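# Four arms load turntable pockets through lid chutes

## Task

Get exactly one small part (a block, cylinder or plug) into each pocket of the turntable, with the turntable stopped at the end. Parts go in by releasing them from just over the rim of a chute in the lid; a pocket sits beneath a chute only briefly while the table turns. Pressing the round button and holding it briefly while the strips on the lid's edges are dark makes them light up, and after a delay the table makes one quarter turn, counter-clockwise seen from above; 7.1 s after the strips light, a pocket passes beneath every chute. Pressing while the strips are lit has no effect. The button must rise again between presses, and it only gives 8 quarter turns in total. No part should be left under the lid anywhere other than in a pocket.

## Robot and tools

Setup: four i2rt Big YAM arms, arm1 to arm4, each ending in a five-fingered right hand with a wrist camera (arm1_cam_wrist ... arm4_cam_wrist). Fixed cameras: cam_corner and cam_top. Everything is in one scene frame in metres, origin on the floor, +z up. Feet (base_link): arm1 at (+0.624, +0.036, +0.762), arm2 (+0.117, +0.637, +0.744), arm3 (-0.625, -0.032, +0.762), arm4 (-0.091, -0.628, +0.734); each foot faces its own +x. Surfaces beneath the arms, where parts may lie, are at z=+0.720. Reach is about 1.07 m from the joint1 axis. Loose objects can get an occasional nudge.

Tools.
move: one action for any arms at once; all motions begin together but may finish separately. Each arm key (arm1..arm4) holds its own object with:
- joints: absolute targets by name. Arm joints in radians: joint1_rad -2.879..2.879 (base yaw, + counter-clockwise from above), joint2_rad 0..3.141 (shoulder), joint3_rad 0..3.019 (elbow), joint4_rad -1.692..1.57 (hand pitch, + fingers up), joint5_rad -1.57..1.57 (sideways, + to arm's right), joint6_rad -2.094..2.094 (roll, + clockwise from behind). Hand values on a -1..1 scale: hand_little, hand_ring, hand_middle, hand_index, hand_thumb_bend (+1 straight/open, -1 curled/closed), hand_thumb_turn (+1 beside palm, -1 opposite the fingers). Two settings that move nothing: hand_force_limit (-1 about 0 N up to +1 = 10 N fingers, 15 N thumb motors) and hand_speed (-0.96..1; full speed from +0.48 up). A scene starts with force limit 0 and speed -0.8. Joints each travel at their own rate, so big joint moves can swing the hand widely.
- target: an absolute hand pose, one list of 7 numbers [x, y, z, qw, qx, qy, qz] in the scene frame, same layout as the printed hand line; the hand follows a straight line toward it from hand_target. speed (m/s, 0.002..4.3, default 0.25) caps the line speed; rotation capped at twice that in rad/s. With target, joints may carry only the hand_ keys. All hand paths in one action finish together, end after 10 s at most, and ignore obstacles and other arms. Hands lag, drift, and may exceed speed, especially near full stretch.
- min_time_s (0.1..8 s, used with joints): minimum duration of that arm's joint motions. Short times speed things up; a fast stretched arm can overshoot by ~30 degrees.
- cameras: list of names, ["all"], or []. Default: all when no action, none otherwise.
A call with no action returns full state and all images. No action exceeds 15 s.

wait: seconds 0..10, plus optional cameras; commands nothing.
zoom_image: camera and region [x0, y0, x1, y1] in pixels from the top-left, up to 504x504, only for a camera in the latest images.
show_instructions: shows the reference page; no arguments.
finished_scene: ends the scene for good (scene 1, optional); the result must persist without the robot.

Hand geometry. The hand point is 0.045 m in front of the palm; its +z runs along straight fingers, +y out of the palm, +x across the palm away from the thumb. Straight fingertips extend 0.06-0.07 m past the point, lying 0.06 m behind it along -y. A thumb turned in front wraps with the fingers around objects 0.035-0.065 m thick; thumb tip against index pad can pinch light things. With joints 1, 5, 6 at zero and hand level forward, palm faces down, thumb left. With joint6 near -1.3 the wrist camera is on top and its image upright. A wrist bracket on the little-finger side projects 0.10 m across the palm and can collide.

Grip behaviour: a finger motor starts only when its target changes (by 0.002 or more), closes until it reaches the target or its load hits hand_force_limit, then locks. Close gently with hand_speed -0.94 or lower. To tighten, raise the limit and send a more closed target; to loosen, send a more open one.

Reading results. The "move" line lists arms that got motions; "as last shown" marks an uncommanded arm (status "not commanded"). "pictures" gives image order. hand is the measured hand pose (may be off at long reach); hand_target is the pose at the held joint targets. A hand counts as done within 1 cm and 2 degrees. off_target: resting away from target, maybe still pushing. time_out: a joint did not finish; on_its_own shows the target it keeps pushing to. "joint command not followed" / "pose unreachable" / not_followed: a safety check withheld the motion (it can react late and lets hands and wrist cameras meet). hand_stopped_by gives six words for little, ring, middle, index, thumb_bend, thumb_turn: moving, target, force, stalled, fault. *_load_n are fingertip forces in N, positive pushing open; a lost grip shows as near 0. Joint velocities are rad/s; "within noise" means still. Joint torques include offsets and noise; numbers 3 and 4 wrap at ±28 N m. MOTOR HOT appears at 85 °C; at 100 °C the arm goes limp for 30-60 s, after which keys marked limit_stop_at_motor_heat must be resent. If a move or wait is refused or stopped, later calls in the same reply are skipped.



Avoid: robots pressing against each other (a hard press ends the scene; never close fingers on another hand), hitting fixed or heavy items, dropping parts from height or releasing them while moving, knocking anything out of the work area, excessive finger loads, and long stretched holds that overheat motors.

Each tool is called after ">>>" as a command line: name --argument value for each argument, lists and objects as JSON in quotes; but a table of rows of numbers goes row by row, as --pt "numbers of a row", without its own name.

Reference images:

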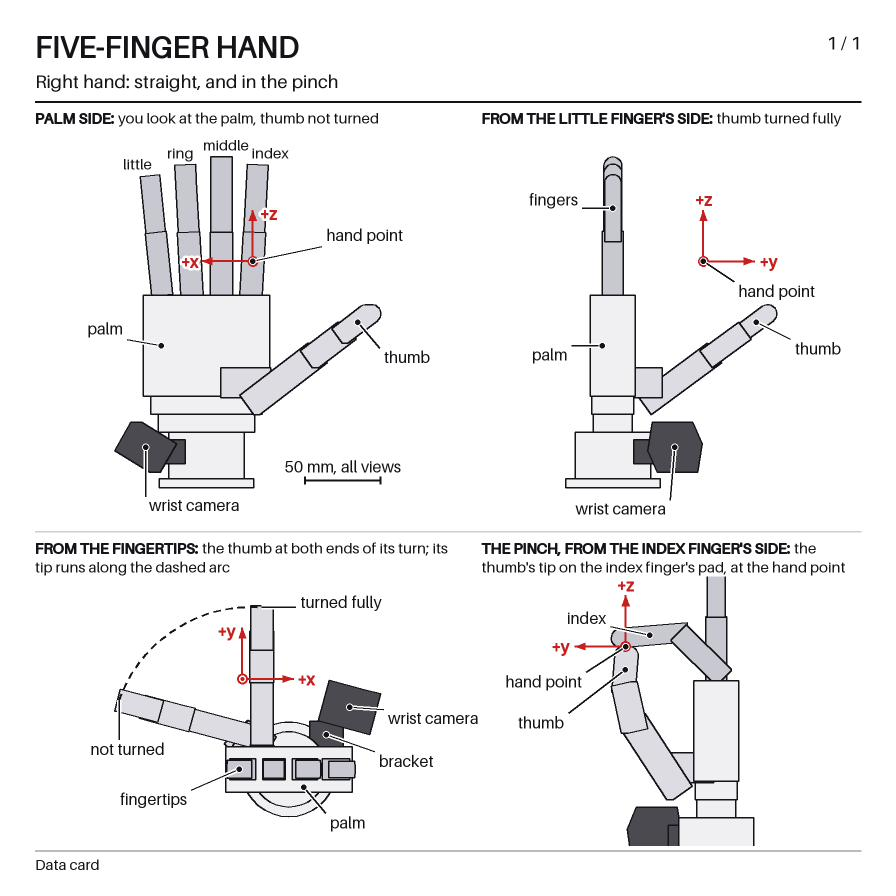

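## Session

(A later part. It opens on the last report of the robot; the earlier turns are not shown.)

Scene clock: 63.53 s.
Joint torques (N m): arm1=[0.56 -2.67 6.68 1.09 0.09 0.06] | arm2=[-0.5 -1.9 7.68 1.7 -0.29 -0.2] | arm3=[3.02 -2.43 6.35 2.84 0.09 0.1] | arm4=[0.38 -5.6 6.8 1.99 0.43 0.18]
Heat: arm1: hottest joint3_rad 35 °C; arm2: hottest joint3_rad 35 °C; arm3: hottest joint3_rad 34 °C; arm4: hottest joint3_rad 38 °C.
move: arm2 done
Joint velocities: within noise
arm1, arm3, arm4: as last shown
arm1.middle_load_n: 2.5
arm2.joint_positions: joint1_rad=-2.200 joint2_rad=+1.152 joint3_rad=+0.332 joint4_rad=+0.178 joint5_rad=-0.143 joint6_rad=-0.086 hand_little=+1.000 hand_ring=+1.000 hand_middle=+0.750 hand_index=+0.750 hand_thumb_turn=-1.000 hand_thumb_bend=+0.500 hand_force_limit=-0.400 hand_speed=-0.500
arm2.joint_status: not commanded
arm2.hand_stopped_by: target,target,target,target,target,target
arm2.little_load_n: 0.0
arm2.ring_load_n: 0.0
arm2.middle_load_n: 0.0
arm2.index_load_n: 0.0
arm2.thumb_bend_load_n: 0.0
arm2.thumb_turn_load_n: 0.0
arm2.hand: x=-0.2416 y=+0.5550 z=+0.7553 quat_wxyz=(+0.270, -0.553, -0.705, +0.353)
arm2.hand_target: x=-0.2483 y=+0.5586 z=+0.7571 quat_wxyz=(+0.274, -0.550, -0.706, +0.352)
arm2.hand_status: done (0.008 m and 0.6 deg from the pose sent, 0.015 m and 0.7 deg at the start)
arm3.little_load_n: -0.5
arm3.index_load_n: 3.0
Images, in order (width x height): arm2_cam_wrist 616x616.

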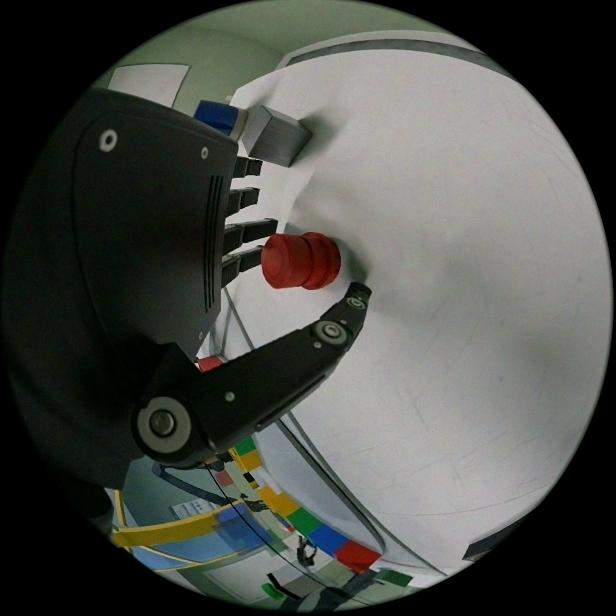

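>>> move --arm2 '{"joints": {"hand_speed": -0.88, "hand_force_limit": -0.4, "hand_index": 0.15, "hand_middle": 0.15, "hand_thumb_bend": 0.0}}' --cameras '["arm2_cam_wrist"]'

>>> zoom_image --camera "arm2_cam_wrist" --region '[220, 180, 420, 380]'

Scene clock: 66.33 s.
Joint torques (N m): arm1=[0.26 -2.96 6.68 1.11 0.11 0.06] | arm2=[-0.5 -1.73 7.41 1.28 -0.21 -0.21] | arm3=[3.02 -2.43 6.28 2.86 0.11 0.08] | arm4=[0.38 -5.6 6.79 1.99 0.43 0.18]
Heat: arm1: hottest joint3_rad 35 °C; arm2: hottest joint3_rad 36 °C; arm3: hottest joint3_rad 34 °C; arm4: hottest joint3_rad 38 °C.
move: arm2 off_target
Joint velocities: within noise
arm1, arm3, arm4: as last shown
arm2.joint_positions: joint1_rad=-2.200 joint2_rad=+1.152 joint3_rad=+0.336 joint4_rad=+0.189 joint5_rad=-0.145 joint6_rad=-0.086 hand_little=+1.000 hand_ring=+1.000 hand_middle=+0.206 hand_index=+0.151 hand_thumb_turn=-1.000 hand_thumb_bend=+0.154 hand_force_limit=-0.400 hand_speed=-0.880
arm2.joint_status: hand_middle off_target (ended at +0.206, target +0.150); hand_thumb_bend off_target (ended at +0.154, target +0.000); the others done
arm2.hand_stopped_by: target,target,force,force,force,target
arm2.little_load_n: 0.0
arm2.ring_load_n: 0.0
arm2.middle_load_n: 3.5
arm2.index_load_n: 3.5
arm2.thumb_bend_load_n: 4.5
arm2.thumb_turn_load_n: -0.5
arm2.hand: x=-0.2455 y=+0.5543 z=+0.7587 quat_wxyz=(+0.274, -0.550, -0.703, +0.358)
arm2.hand_target: x=-0.2482 y=+0.5585 z=+0.7570 quat_wxyz=(+0.274, -0.550, -0.706, +0.352)
arm2.hand_status: not commanded
arm3.little_load_n: 0.0
arm3.index_load_n: 3.5
arm4.index_load_n: 1.0
arm4.thumb_bend_load_n: 7.5
Images, in order (width x height): arm2_cam_wrist 616x616.

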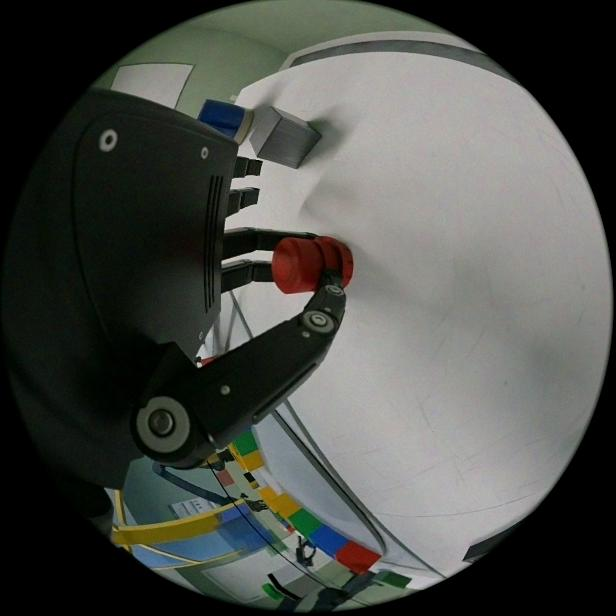

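Scaled by 2.520 from the camera's image (finer frame: 880x880).

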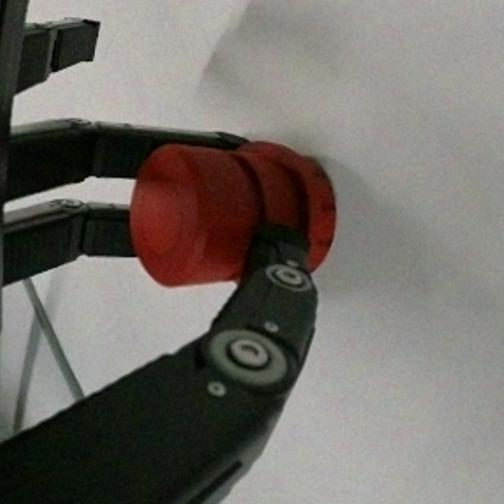

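>>> move --arm1 '{"target": [0.5545, -0.305, 0.88, -0.123, 0.2467, 0.8602, -0.4289], "speed": 0.15}' --arm2 '{"target": [-0.2485, 0.5585, 0.88, -0.2744, 0.5503, 0.7057, -0.3518], "speed": 0.15}' --arm3 '{"target": [-0.5477, 0.3054, 0.88, 0.4414, -0.8853, 0.1307, -0.0652], "speed": 0.15}' --arm4 '{"target": [0.266, -0.528, 0.88, 0.2298, -0.4609, 0.7671, -0.3825], "speed": 0.15}' --cameras '["arm1_cam_wrist", "arm2_cam_wrist", "arm3_cam_wrist", "arm4_cam_wrist", "cam_top"]'

Scene clock: 69.87 s.
Joint torques (N m): arm1=[0.56 -2.08 13.9 0.95 0.23 0.06] | arm2=[-0.62 -1.96 11.71 1.24 -0.3 -0.23] | arm3=[2.55 -1.49 12.52 1.77 -0.07 0.03] | arm4=[0.38 -5.36 13.65 0.92 0.54 0.17]
Heat: arm1: hottest joint3_rad 35 °C; arm2: hottest joint3_rad 36 °C; arm3: hottest joint3_rad 35 °C; arm4: hottest joint3_rad 39 °C.
move: arm1 off_target; arm2 off_target; arm3 off_target; arm4 off_target
Joint velocities: within noise
arm1.joint_positions: joint1_rad=+0.588 joint2_rad=+0.793 joint3_rad=+0.442 joint4_rad=-0.367 joint5_rad=+0.336 joint6_rad=+0.252 hand_little=+1.000 hand_ring=+1.000 hand_middle=+0.444 hand_index=+0.400 hand_thumb_turn=-1.000 hand_thumb_bend=+0.097 hand_force_limit=-0.400 hand_speed=-0.900
arm1.joint_status: not commanded
arm1.hand_stopped_by: target,target,force,target,force,target
arm1.little_load_n: -0.5
arm1.ring_load_n: 0.0
arm1.middle_load_n: 0.0
arm1.index_load_n: 0.0
arm1.thumb_bend_load_n: 0.0
arm1.thumb_turn_load_n: 0.0
arm1.hand: x=+0.5525 y=-0.2922 z=+0.8598 quat_wxyz=(+0.128, -0.247, -0.867, +0.413)
arm1.hand_target: x=+0.5546 y=-0.3045 z=+0.8800 quat_wxyz=(+0.123, -0.247, -0.860, +0.429)
arm1.hand_status: off_target (0.024 m and 2.0 deg from the pose sent, 0.130 m and 1.3 deg at the start)
arm2.joint_positions: joint1_rad=-2.203 joint2_rad=+0.873 joint3_rad=+0.525 joint4_rad=-0.325 joint5_rad=-0.145 joint6_rad=-0.089 hand_little=+1.000 hand_ring=+1.000 hand_middle=+0.206 hand_index=+0.151 hand_thumb_turn=-1.000 hand_thumb_bend=+0.154 hand_force_limit=-0.400 hand_speed=-0.880
arm2.joint_status: not commanded
arm2.hand_stopped_by: target,target,force,force,force,target
arm2.little_load_n: 0.0
arm2.ring_load_n: 0.0
arm2.middle_load_n: 4.0
arm2.index_load_n: 3.5
arm2.thumb_bend_load_n: 4.0
arm2.thumb_turn_load_n: -0.5
arm2.hand: x=-0.2356 y=+0.5552 z=+0.8592 quat_wxyz=(+0.259, -0.558, -0.710, +0.343)
arm2.hand_target: x=-0.2480 y=+0.5586 z=+0.8800 quat_wxyz=(+0.275, -0.550, -0.706, +0.352)
arm2.hand_status: off_target (0.025 m and 2.2 deg from the pose sent, 0.121 m and 0.7 deg at the start)
arm3.joint_positions: joint1_rad=+0.383 joint2_rad=+0.793 joint3_rad=+0.441 joint4_rad=-0.315 joint5_rad=-0.046 joint6_rad=-0.027 hand_little=+1.000 hand_ring=+1.000 hand_middle=+0.337 hand_index=+0.271 hand_thumb_turn=-1.000 hand_thumb_bend=+0.000 hand_force_limit=-0.400 hand_speed=-0.900
arm3.joint_status: not commanded
arm3.hand_stopped_by: target,target,force,force,target,target
arm3.little_load_n: 0.0
arm3.ring_load_n: 0.0
arm3.middle_load_n: 0.0
arm3.index_load_n: 0.0
arm3.thumb_bend_load_n: 0.0
arm3.thumb_turn_load_n: 0.0
arm3.hand: x=-0.5481 y=+0.2968 z=+0.8640 quat_wxyz=(-0.431, +0.891, -0.131, +0.067)
arm3.hand_target: x=-0.5477 y=+0.3051 z=+0.8798 quat_wxyz=(-0.441, +0.885, -0.131, +0.065)
arm3.hand_status: off_target (0.018 m and 1.4 deg from the pose sent, 0.136 m and 0.6 deg at the start)
arm4.joint_positions: joint1_rad=-1.847 joint2_rad=+0.961 joint3_rad=+0.608 joint4_rad=-0.642 joint5_rad=+0.726 joint6_rad=+0.725 hand_little=+1.000 hand_ring=+1.000 hand_middle=+0.347 hand_index=+0.380 hand_thumb_turn=-1.000 hand_thumb_bend=+0.094 hand_force_limit=-0.400 hand_speed=-0.880
arm4.joint_status: not commanded
arm4.hand_stopped_by: target,target,force,force,force,target
arm4.little_load_n: 0.0
arm4.ring_load_n: 0.0
arm4.middle_load_n: 3.5
arm4.index_load_n: 1.5
arm4.thumb_bend_load_n: 8.0
arm4.thumb_turn_load_n: 0.5
arm4.hand: x=+0.2489 y=-0.5399 z=+0.8497 quat_wxyz=(-0.201, +0.476, -0.766, +0.382)
arm4.hand_target: x=+0.2648 y=-0.5286 z=+0.8800 quat_wxyz=(-0.230, +0.461, -0.767, +0.382)
arm4.hand_status: off_target (0.037 m and 3.7 deg from the pose sent, 0.129 m and 1.1 deg at the start)
Images, in order (width x height): arm1_cam_wrist 616x616, arm2_cam_wrist 616x616, arm3_cam_wrist 616x616, arm4_cam_wrist 616x616, cam_top 896x504.

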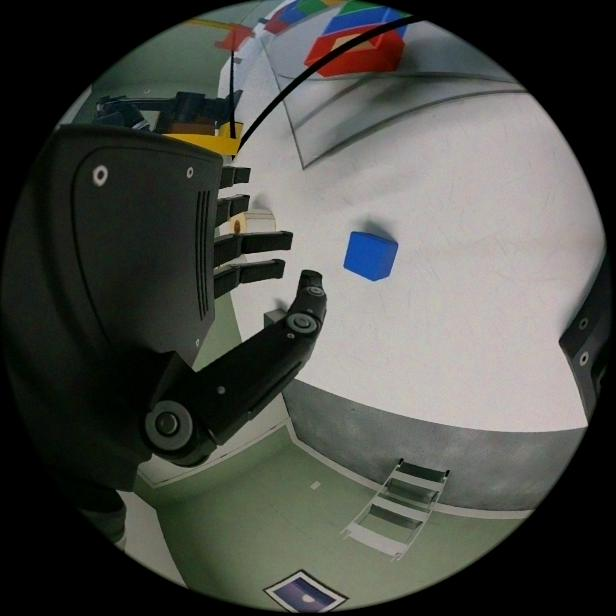

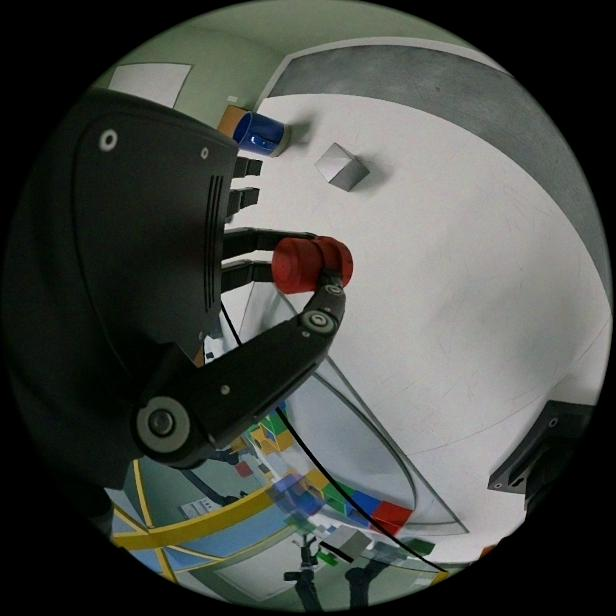

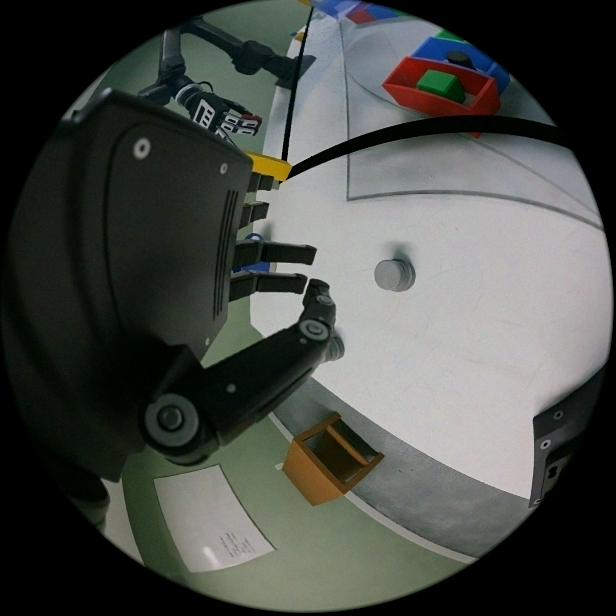

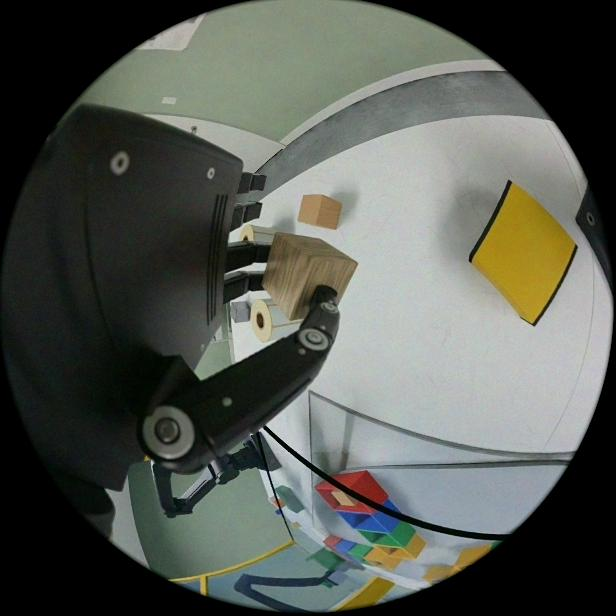

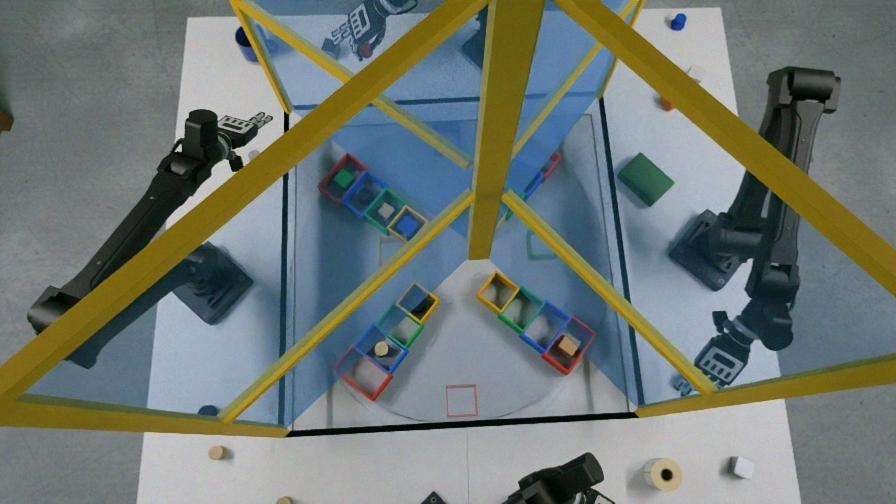

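>>> zoom_image --camera "arm1_cam_wrist" --region '[310, 195, 430, 315]'

>>> zoom_image --camera "arm3_cam_wrist" --region '[330, 215, 450, 335]'

>>> zoom_image --camera "arm4_cam_wrist" --region '[240, 360, 540, 616]'

>>> zoom_image --camera "arm2_cam_wrist" --region '[200, 360, 500, 616]'

Scaled by 4.200 from the camera's image (finer frame: 880x880).

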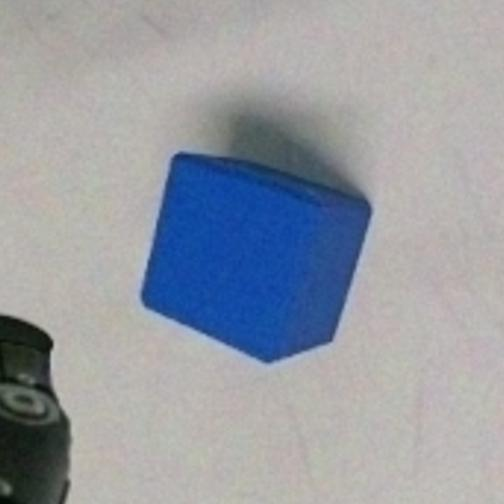

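Scaled by 4.200 from the camera's image (finer frame: 880x880).

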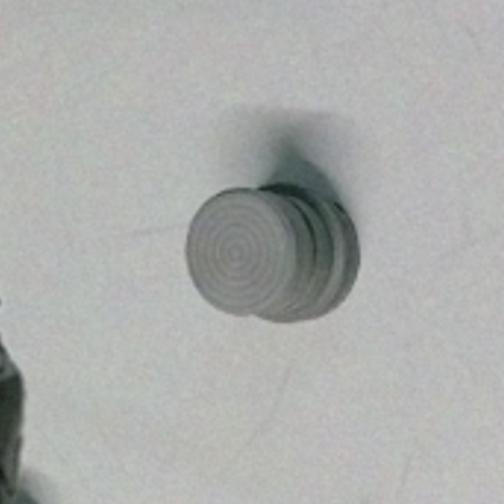

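Scaled by 1.680 from the camera's image (finer frame: 880x880).

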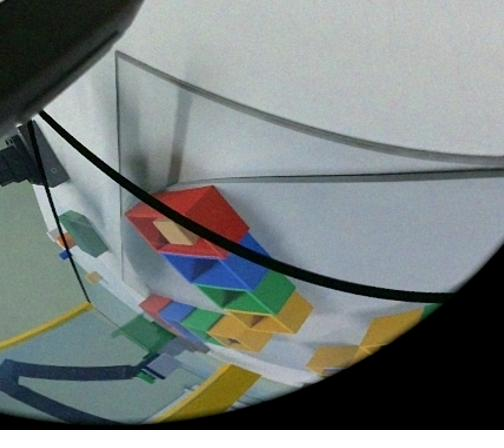

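Scaled by 1.680 from the camera's image (finer frame: 880x880).

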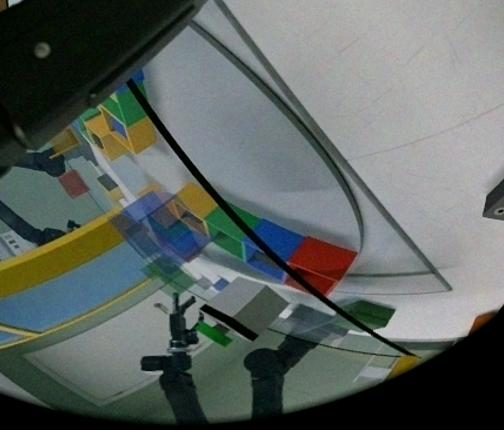

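>>> move --arm1 '{"target": [0.547, -0.2868, 0.800, -0.1021, 0.2004, 0.8681, -0.4423], "speed": 0.15, "joints": {"hand_speed": -0.4, "hand_index": 0.75, "hand_middle": 0.75, "hand_thumb_bend": 0.7}}' --arm2 '{"target": [-0.02, 0.32, 0.95, -0.0195, 0.039, 0.8941, -0.4458], "speed": 0.2}' --arm3 '{"target": [-0.5528, 0.2935, 0.800, 0.4414, -0.8853, 0.1307, -0.0652], "speed": 0.15, "joints": {"hand_speed": -0.4, "hand_index": 0.75, "hand_middle": 0.75, "hand_thumb_bend": 0.7}}' --arm4 '{"target": [0.01, -0.37, 0.97, 0.446, -0.8946, -0.025, 0.0125], "speed": 0.2}' --cameras '["all"]'

>>> zoom_image --camera "arm1_cam_wrist" --region '[220, 180, 420, 380]'

>>> zoom_image --camera "arm3_cam_wrist" --region '[220, 200, 420, 400]'

>>> zoom_image --camera "arm4_cam_wrist" --region '[300, 150, 560, 410]'

>>> zoom_image --camera "arm2_cam_wrist" --region '[300, 150, 560, 410]'

Scene clock: 81.00 s.
Joint torques (N m): arm1=[-1.14 -1.03 9.02 1.84 0.01 -0.05] | arm2=[6.42 0.5 13.15 1.98 -2.77 0.54] | arm3=[3.02 -0.67 8.51 2.88 0.09 0.1] | arm4=[0.26 -2.08 15.2 1.06 -0.61 -0.04]
Heat: arm1: hottest joint3_rad 36 °C; arm2: hottest joint3_rad 39 °C; arm3: hottest joint3_rad 37 °C; arm4: hottest joint3_rad 42 °C.
move: arm1 done; arm2 off_target; arm3 done; arm4 off_target
Joint velocities: within noise
arm1.joint_positions: joint1_rad=+0.503 joint2_rad=+0.874 joint3_rad=+0.275 joint4_rad=-0.033 joint5_rad=+0.176 joint6_rad=+0.127 hand_little=+1.000 hand_ring=+1.000 hand_middle=+0.750 hand_index=+0.750 hand_thumb_turn=-1.000 hand_thumb_bend=+0.700 hand_force_limit=-0.400 hand_speed=-0.400
arm1.joint_status: all done
arm1.hand_stopped_by: target,target,target,target,target,target
arm1.little_load_n: 0.0
arm1.ring_load_n: 0.0
arm1.middle_load_n: 0.0
arm1.index_load_n: 0.0
arm1.thumb_bend_load_n: 0.0
arm1.thumb_turn_load_n: 0.0
arm1.hand: x=+0.5506 y=-0.2884 z=+0.8035 quat_wxyz=(+0.099, -0.199, -0.868, +0.444)
arm1.hand_target: x=+0.5470 y=-0.2867 z=+0.8002 quat_wxyz=(+0.102, -0.200, -0.868, +0.442)
arm1.hand_status: done (0.005 m and 0.4 deg from the pose sent, 0.060 m and 7.0 deg at the start)
arm2.joint_positions: joint1_rad=-1.460 joint2_rad=+0.769 joint3_rad=+0.681 joint4_rad=-0.683 joint5_rad=-0.401 joint6_rad=-0.450 hand_little=+1.000 hand_ring=+1.000 hand_middle=+0.206 hand_index=+0.150 hand_thumb_turn=-1.000 hand_thumb_bend=+0.154 hand_force_limit=-0.400 hand_speed=-0.880
arm2.joint_status: not commanded
arm2.hand_stopped_by: target,target,force,force,force,target
arm2.little_load_n: 0.0
arm2.ring_load_n: 0.0
arm2.middle_load_n: -0.5
arm2.index_load_n: -8.0
arm2.thumb_bend_load_n: 4.0
arm2.thumb_turn_load_n: -1.5
arm2.hand: x=-0.0421 y=+0.3547 z=+0.9236 quat_wxyz=(+0.058, -0.061, -0.907, +0.413)
arm2.hand_target: x=-0.0198 y=+0.3257 z=+0.9503 quat_wxyz=(+0.018, -0.038, -0.895, +0.444)
arm2.hand_status: off_target (0.049 m and 6.5 deg from the pose sent, 0.332 m and 70.9 deg at the start)
arm3.joint_positions: joint1_rad=+0.384 joint2_rad=+0.901 joint3_rad=+0.293 joint4_rad=-0.035 joint5_rad=-0.043 joint6_rad=-0.027 hand_little=+1.000 hand_ring=+1.000 hand_middle=+0.750 hand_index=+0.750 hand_thumb_turn=-1.000 hand_thumb_bend=+0.700 hand_force_limit=-0.400 hand_speed=-0.400
arm3.joint_status: all done
arm3.hand_stopped_by: target,target,target,target,target,target
arm3.little_load_n: 0.0
arm3.ring_load_n: 0.0
arm3.middle_load_n: 0.0
arm3.index_load_n: 0.0
arm3.thumb_bend_load_n: 0.0
arm3.thumb_turn_load_n: 0.0
arm3.hand: x=-0.5486 y=+0.2920 z=+0.8032 quat_wxyz=(-0.441, +0.885, -0.130, +0.070)
arm3.hand_target: x=-0.5528 y=+0.2934 z=+0.8002 quat_wxyz=(-0.441, +0.885, -0.131, +0.065)
arm3.hand_status: done (0.005 m and 0.6 deg from the pose sent, 0.064 m and 1.4 deg at the start)
arm4.joint_positions: joint1_rad=-1.545 joint2_rad=+0.660 joint3_rad=+0.696 joint4_rad=-0.927 joint5_rad=-0.626 joint6_rad=-0.566 hand_little=+1.000 hand_ring=+1.000 hand_middle=+0.347 hand_index=+0.380 hand_thumb_turn=-1.000 hand_thumb_bend=+0.094 hand_force_limit=-0.400 hand_speed=-0.880
arm4.joint_status: not commanded
arm4.hand_stopped_by: target,target,force,force,force,target
arm4.little_load_n: 0.0
arm4.ring_load_n: -0.5
arm4.middle_load_n: 3.5
arm4.index_load_n: 1.5
arm4.thumb_bend_load_n: 8.0
arm4.thumb_turn_load_n: 0.5
arm4.hand: x=+0.0020 y=-0.3799 z=+0.9387 quat_wxyz=(-0.429, +0.903, +0.006, -0.030)
arm4.hand_target: x=+0.0092 y=-0.3708 z=+0.9694 quat_wxyz=(-0.446, +0.894, +0.025, -0.012)
arm4.hand_status: off_target (0.034 m and 3.7 deg from the pose sent, 0.317 m and 121.1 deg at the start)
pictures: arm1_cam_wrist, arm2_cam_wrist, arm3_cam_wrist, arm4_cam_wrist, cam_corner, cam_top
Images, in order (width x height): arm1_cam_wrist 616x616, arm2_cam_wrist 616x616, arm3_cam_wrist 616x616, arm4_cam_wrist 616x616, cam_corner 896x504, cam_top 896x504.

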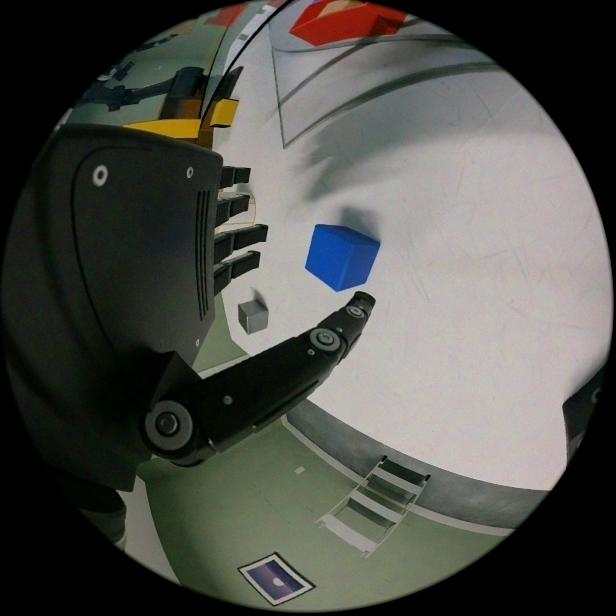

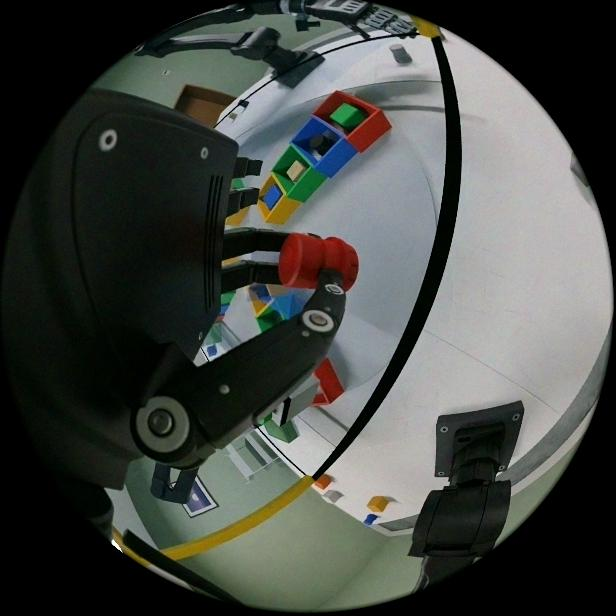

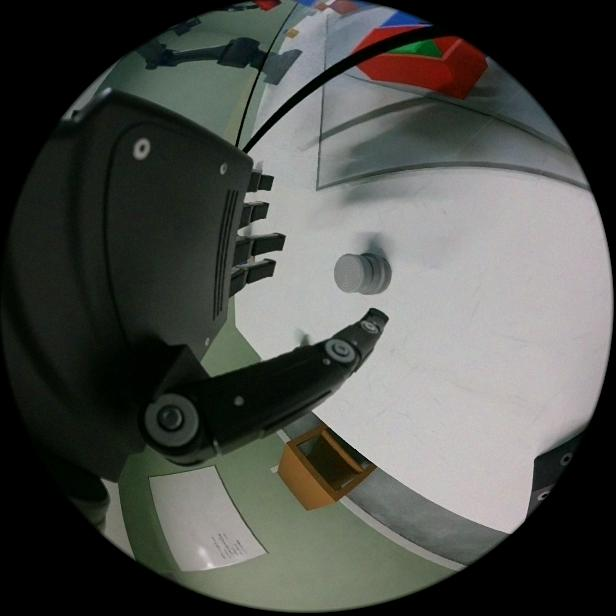

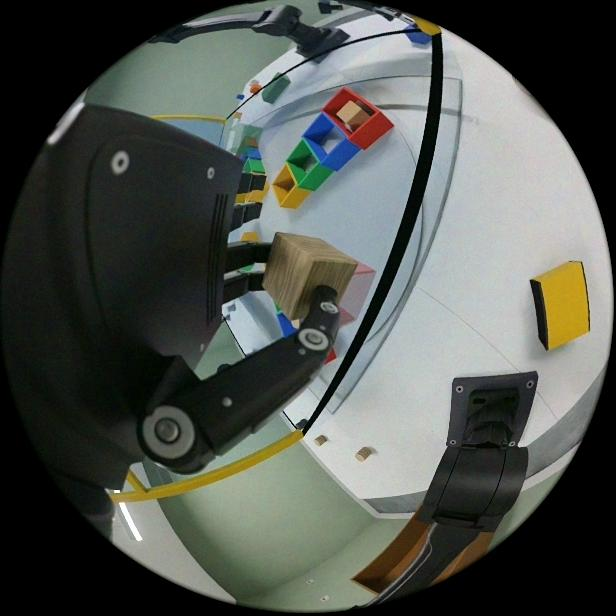

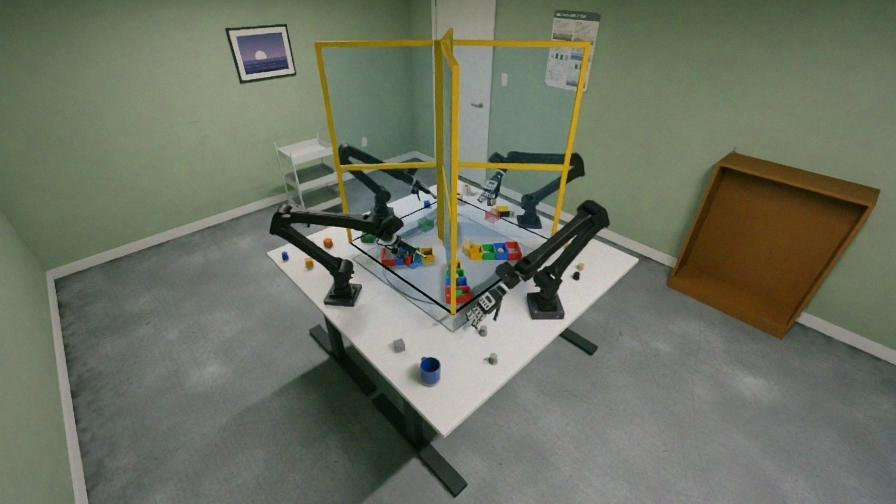

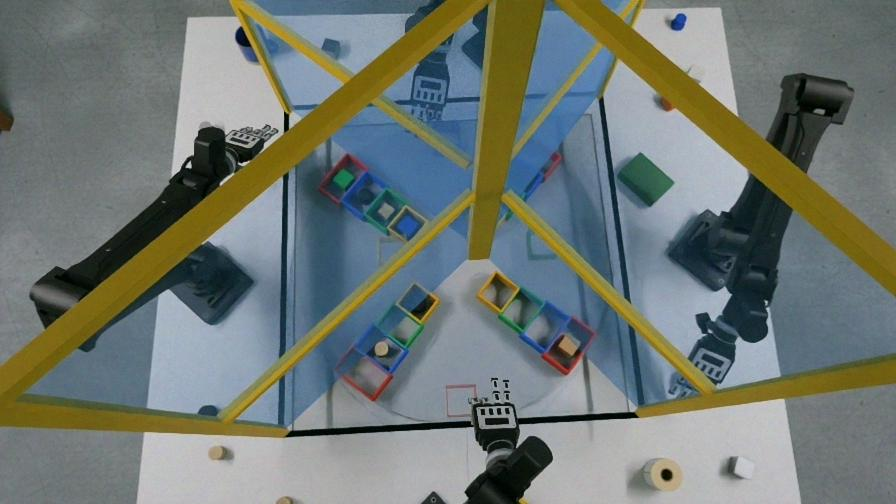

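Scaled by 2.520 from the camera's image (finer frame: 880x880).

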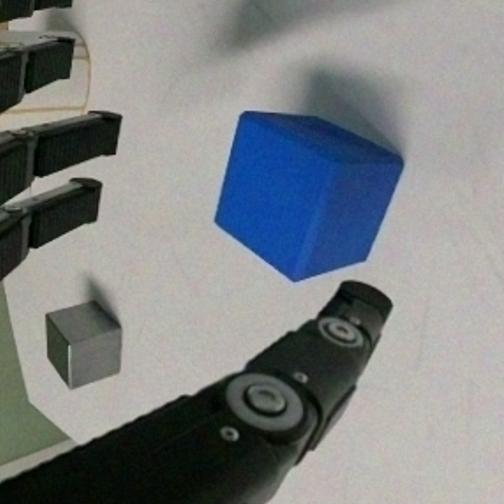

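Scaled by 2.520 from the camera's image (finer frame: 880x880).

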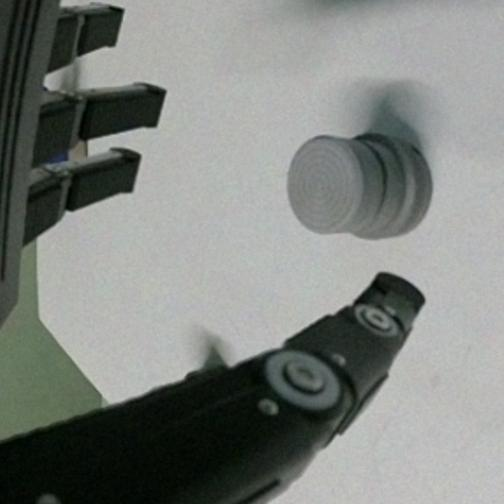

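Scaled by 1.938 from the camera's image (finer frame: 880x880).

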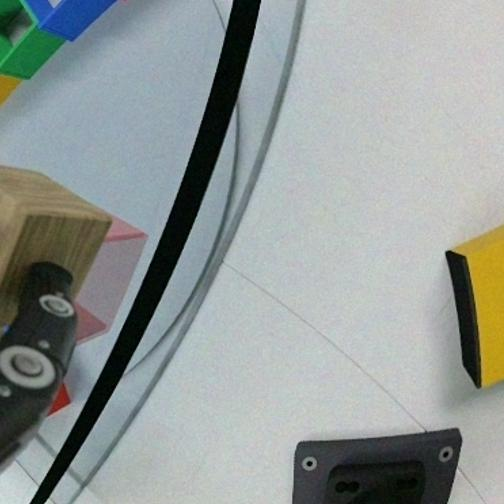

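Scaled by 1.938 from the camera's image (finer frame: 880x880).

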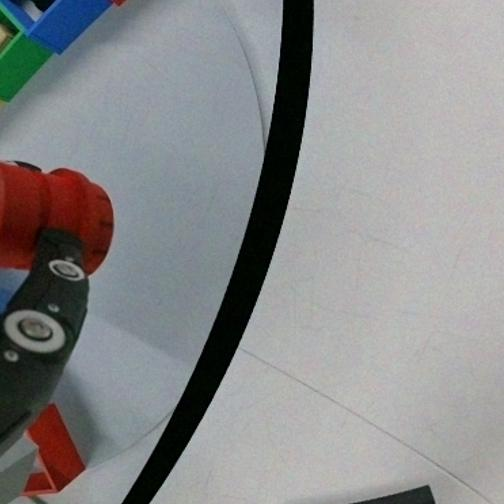

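>>> zoom_image --camera "arm2_cam_wrist" --region '[200, 300, 380, 480]'

>>> zoom_image --camera "cam_corner" --region '[330, 190, 480, 300]'

>>> zoom_image --camera "cam_top" --region '[360, 0, 560, 160]'

Scaled by 2.800 from the camera's image (finer frame: 880x880).

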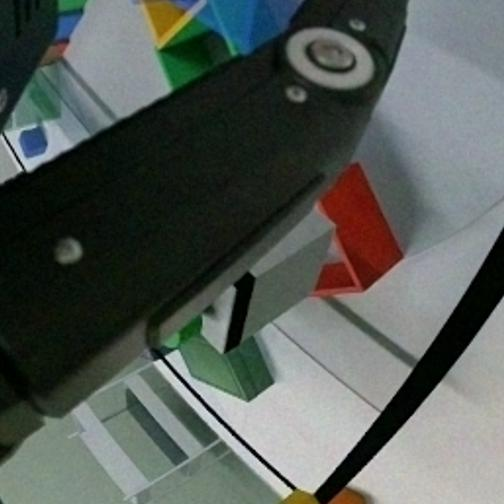

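Scaled by 3.360 from the camera's image (finer frame: 1280x720).

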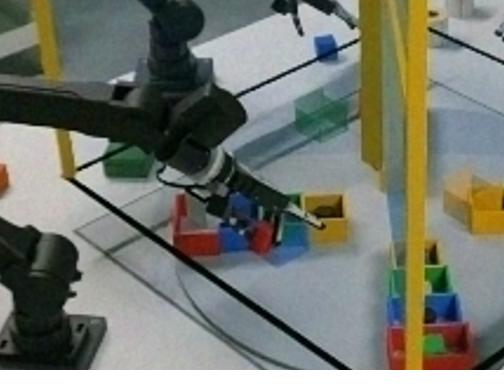

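Scaled by 2.520 from the camera's image (finer frame: 1280x720).

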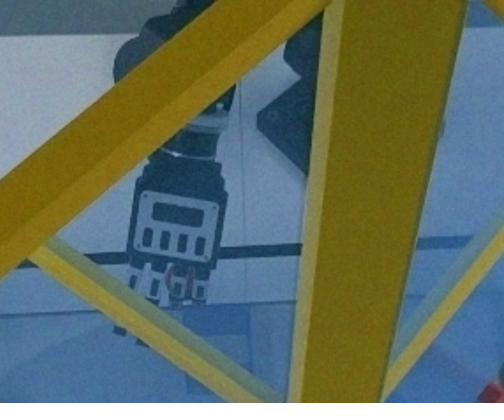

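>>> move --arm2 '{"target": [-0.042, 0.375, 1.0, -0.0195, 0.039, 0.8941, -0.4458], "speed": 0.1}' --cameras '["arm2_cam_wrist", "cam_corner"]'

>>> zoom_image --camera "arm2_cam_wrist" --region '[200, 150, 500, 450]'

>>> zoom_image --camera "cam_corner" --region '[330, 190, 480, 300]'

Scene clock: 87.00 s.
Joint torques (N m): arm1=[-1.26 -1.14 8.98 1.83 0.01 -0.06] | arm2=[-0.5 -0.91 12.52 0.94 -0.66 -0.22] | arm3=[3.19 -0.5 8.5 2.88 0.09 0.09] | arm4=[0.26 -2.02 15.2 1.05 -0.62 -0.06]
Heat: arm1: hottest joint3_rad 37 °C; arm2: hottest joint3_rad 40 °C; arm3: hottest joint3_rad 36 °C; arm4: hottest joint3_rad 43 °C.
move: arm2 off_target
Joint velocities: within noise
arm1, arm3, arm4: as last shown
arm2.joint_positions: joint1_rad=-1.600 joint2_rad=+0.748 joint3_rad=+0.809 joint4_rad=-0.916 joint5_rad=-0.615 joint6_rad=-0.554 hand_little=+1.000 hand_ring=+1.000 hand_middle=+0.206 hand_index=+0.151 hand_thumb_turn=-1.000 hand_thumb_bend=+0.153 hand_force_limit=-0.400 hand_speed=-0.880
arm2.joint_status: not commanded
arm2.hand_stopped_by: target,target,force,force,force,target
arm2.little_load_n: 0.0
arm2.ring_load_n: 0.0
arm2.middle_load_n: 1.5
arm2.index_load_n: 0.0
arm2.thumb_bend_load_n: 2.0
arm2.thumb_turn_load_n: 0.5
arm2.hand: x=-0.0337 y=+0.3776 z=+0.9781 quat_wxyz=(+0.002, -0.048, -0.900, +0.433)
arm2.hand_target: x=-0.0414 y=+0.3752 z=+0.9998 quat_wxyz=(+0.020, -0.039, -0.894, +0.446)
arm2.hand_status: off_target (0.024 m and 2.8 deg from the pose sent, 0.079 m and 6.4 deg at the start)
arm4.hand: x=+0.0020 y=-0.3799 z=+0.9386 quat_wxyz=(-0.429, +0.903, +0.007, -0.030)
Images, in order (width x height): arm2_cam_wrist 616x616, cam_corner 896x504.

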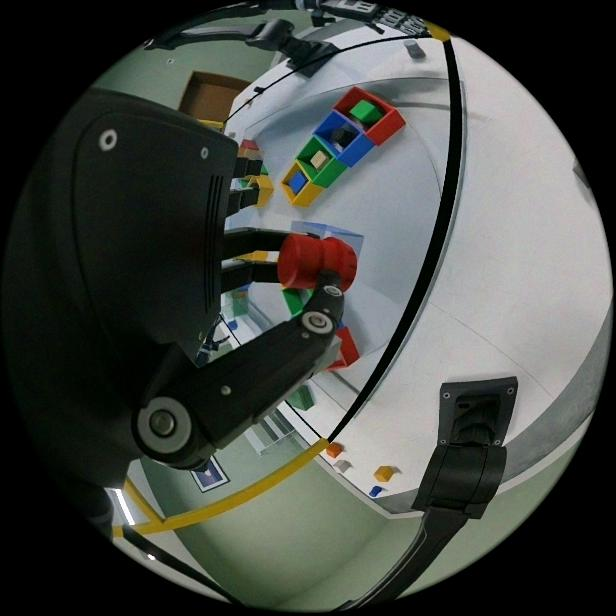

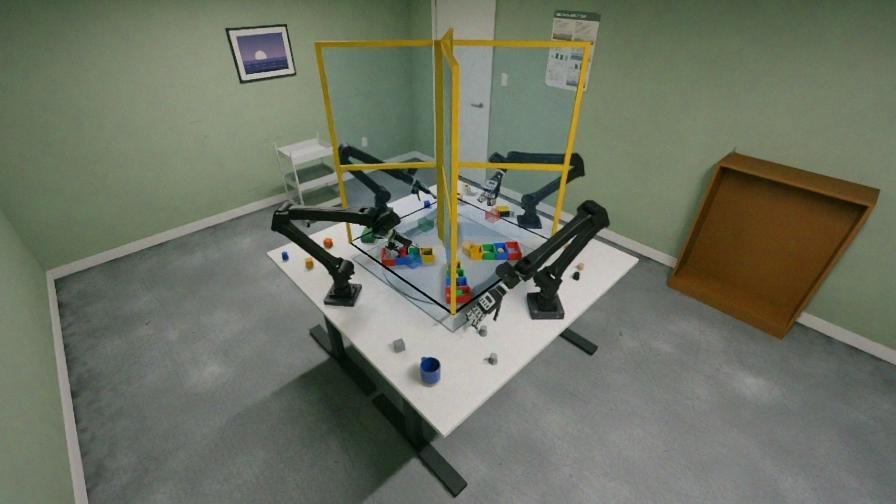

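Scaled by 1.680 from the camera's image (finer frame: 880x880).

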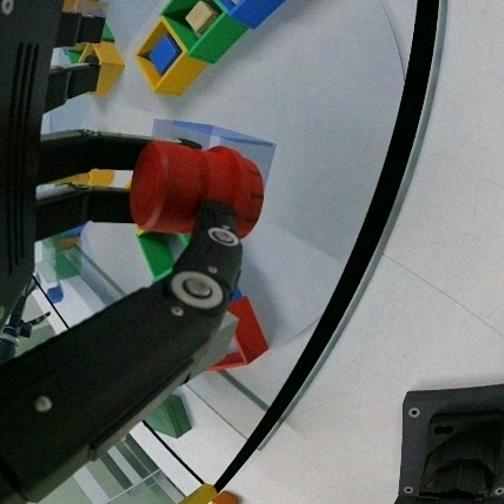

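Scaled by 3.360 from the camera's image (finer frame: 1280x720).

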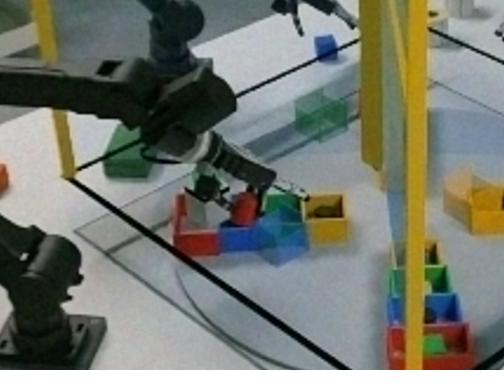

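>>> zoom_image --camera "arm2_cam_wrist" --region '[260, 190, 390, 320]'

>>> move --arm2 '{"target": [-0.042, 0.42, 1.03, -0.0195, 0.039, 0.8941, -0.4458], "speed": 0.15}' --arm4 '{"target": [0.03, -0.46, 1.03, 0.446, -0.8946, -0.025, 0.0125], "speed": 0.15}' --cameras '["arm2_cam_wrist", "arm4_cam_wrist", "cam_top"]'

>>> zoom_image --camera "arm2_cam_wrist" --region '[230, 180, 400, 350]'

>>> zoom_image --camera "arm4_cam_wrist" --region '[230, 180, 400, 350]'

Scaled by 3.877 from the camera's image (finer frame: 880x880).

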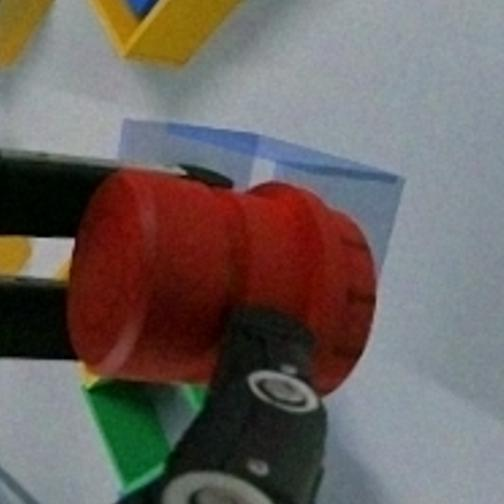

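Scene clock: 90.83 s.
Joint torques (N m): arm1=[-1.26 -1.26 8.99 1.81 0.01 -0.04] | arm2=[-0.44 -0.32 12.36 0.73 -0.76 -0.19] | arm3=[3.08 -0.5 8.49 2.92 0.09 0.09] | arm4=[-0.91 -1.73 13.98 0.5 -0.9 -0.06]
Heat: arm1: hottest joint3_rad 37 °C; arm2: hottest joint3_rad 41 °C; arm3: hottest joint3_rad 36 °C; arm4: hottest joint3_rad 44 °C.
move: arm2 off_target; arm4 off_target
Joint velocities: within noise
arm1, arm3: as last shown
arm2.joint_positions: joint1_rad=-1.781 joint2_rad=+0.711 joint3_rad=+0.887 joint4_rad=-1.144 joint5_rad=-0.732 joint6_rad=-0.732 hand_little=+1.000 hand_ring=+1.000 hand_middle=+0.206 hand_index=+0.151 hand_thumb_turn=-1.000 hand_thumb_bend=+0.153 hand_force_limit=-0.400 hand_speed=-0.880
arm2.joint_status: not commanded
arm2.hand_stopped_by: target,target,force,force,force,target
arm2.little_load_n: 0.0
arm2.ring_load_n: 0.0
arm2.middle_load_n: 1.5
arm2.index_load_n: 0.0
arm2.thumb_bend_load_n: 2.0
arm2.thumb_turn_load_n: 0.5
arm2.hand: x=-0.0351 y=+0.4207 z=+1.0089 quat_wxyz=(-0.001, -0.049, -0.899, +0.435)
arm2.hand_target: x=-0.0414 y=+0.4200 z=+1.0297 quat_wxyz=(+0.020, -0.039, -0.894, +0.446)
arm2.hand_status: off_target (0.022 m and 2.9 deg from the pose sent, 0.068 m and 2.8 deg at the start)
arm4.joint_positions: joint1_rad=-2.012 joint2_rad=+0.688 joint3_rad=+0.910 joint4_rad=-1.511 joint5_rad=-0.877 joint6_rad=-1.139 hand_little=+1.000 hand_ring=+1.000 hand_middle=+0.347 hand_index=+0.380 hand_thumb_turn=-1.000 hand_thumb_bend=+0.094 hand_force_limit=-0.400 hand_speed=-0.880
arm4.joint_status: not commanded
arm4.hand_stopped_by: target,target,force,force,force,target
arm4.little_load_n: 0.0
arm4.ring_load_n: 0.0
arm4.middle_load_n: 3.5
arm4.index_load_n: 1.5
arm4.thumb_bend_load_n: 8.0
arm4.thumb_turn_load_n: 0.5
arm4.hand: x=+0.0205 y=-0.4614 z=+1.0057 quat_wxyz=(-0.438, +0.898, +0.012, -0.037)
arm4.hand_target: x=+0.0291 y=-0.4599 z=+1.0292 quat_wxyz=(-0.446, +0.895, +0.025, -0.012)
arm4.hand_status: off_target (0.026 m and 3.4 deg from the pose sent, 0.125 m and 3.7 deg at the start)
Images, in order (width x height): arm2_cam_wrist 616x616, arm4_cam_wrist 616x616, cam_top 896x504.

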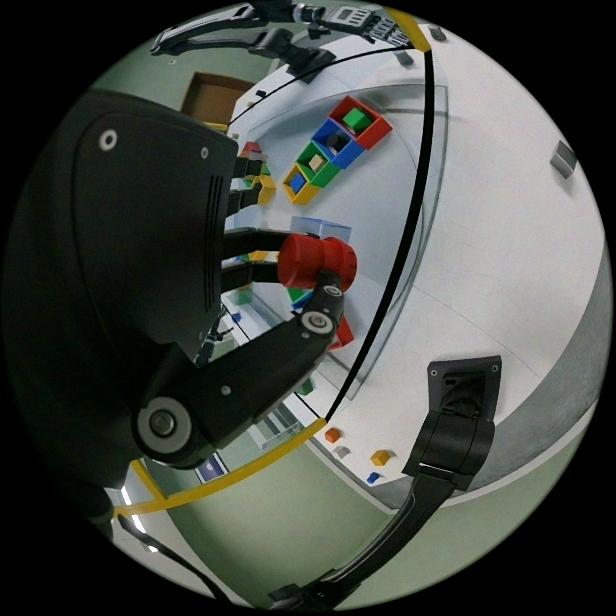

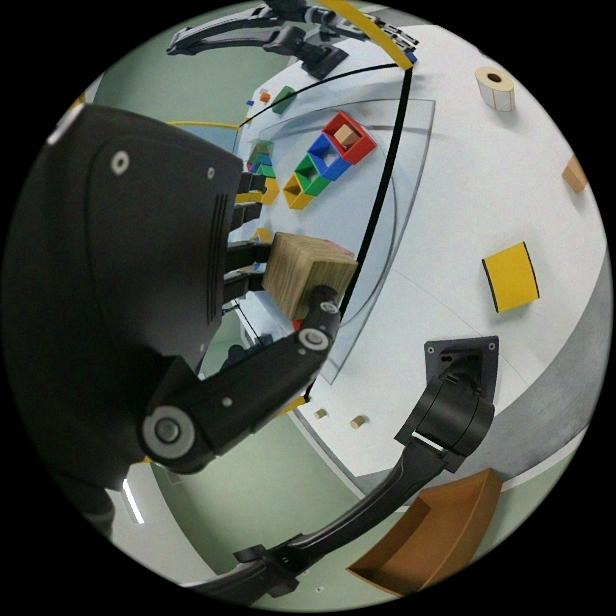

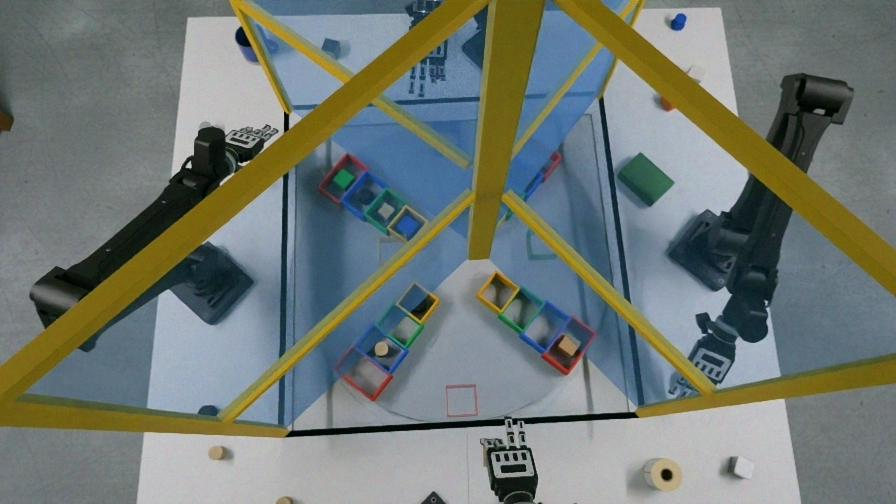

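Scaled by 2.965 from the camera's image (finer frame: 880x880).

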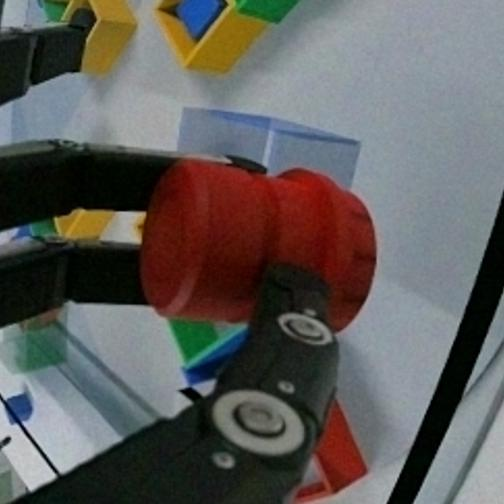

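Scaled by 2.965 from the camera's image (finer frame: 880x880).

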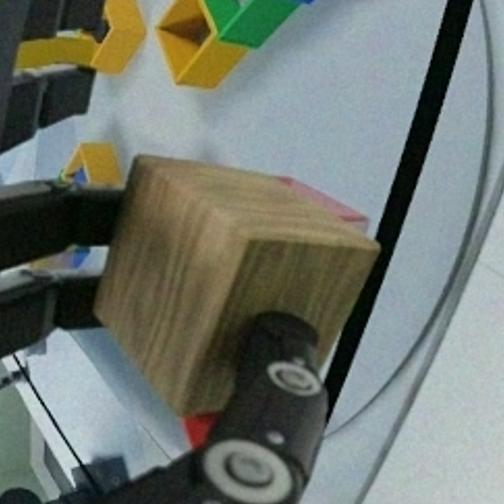

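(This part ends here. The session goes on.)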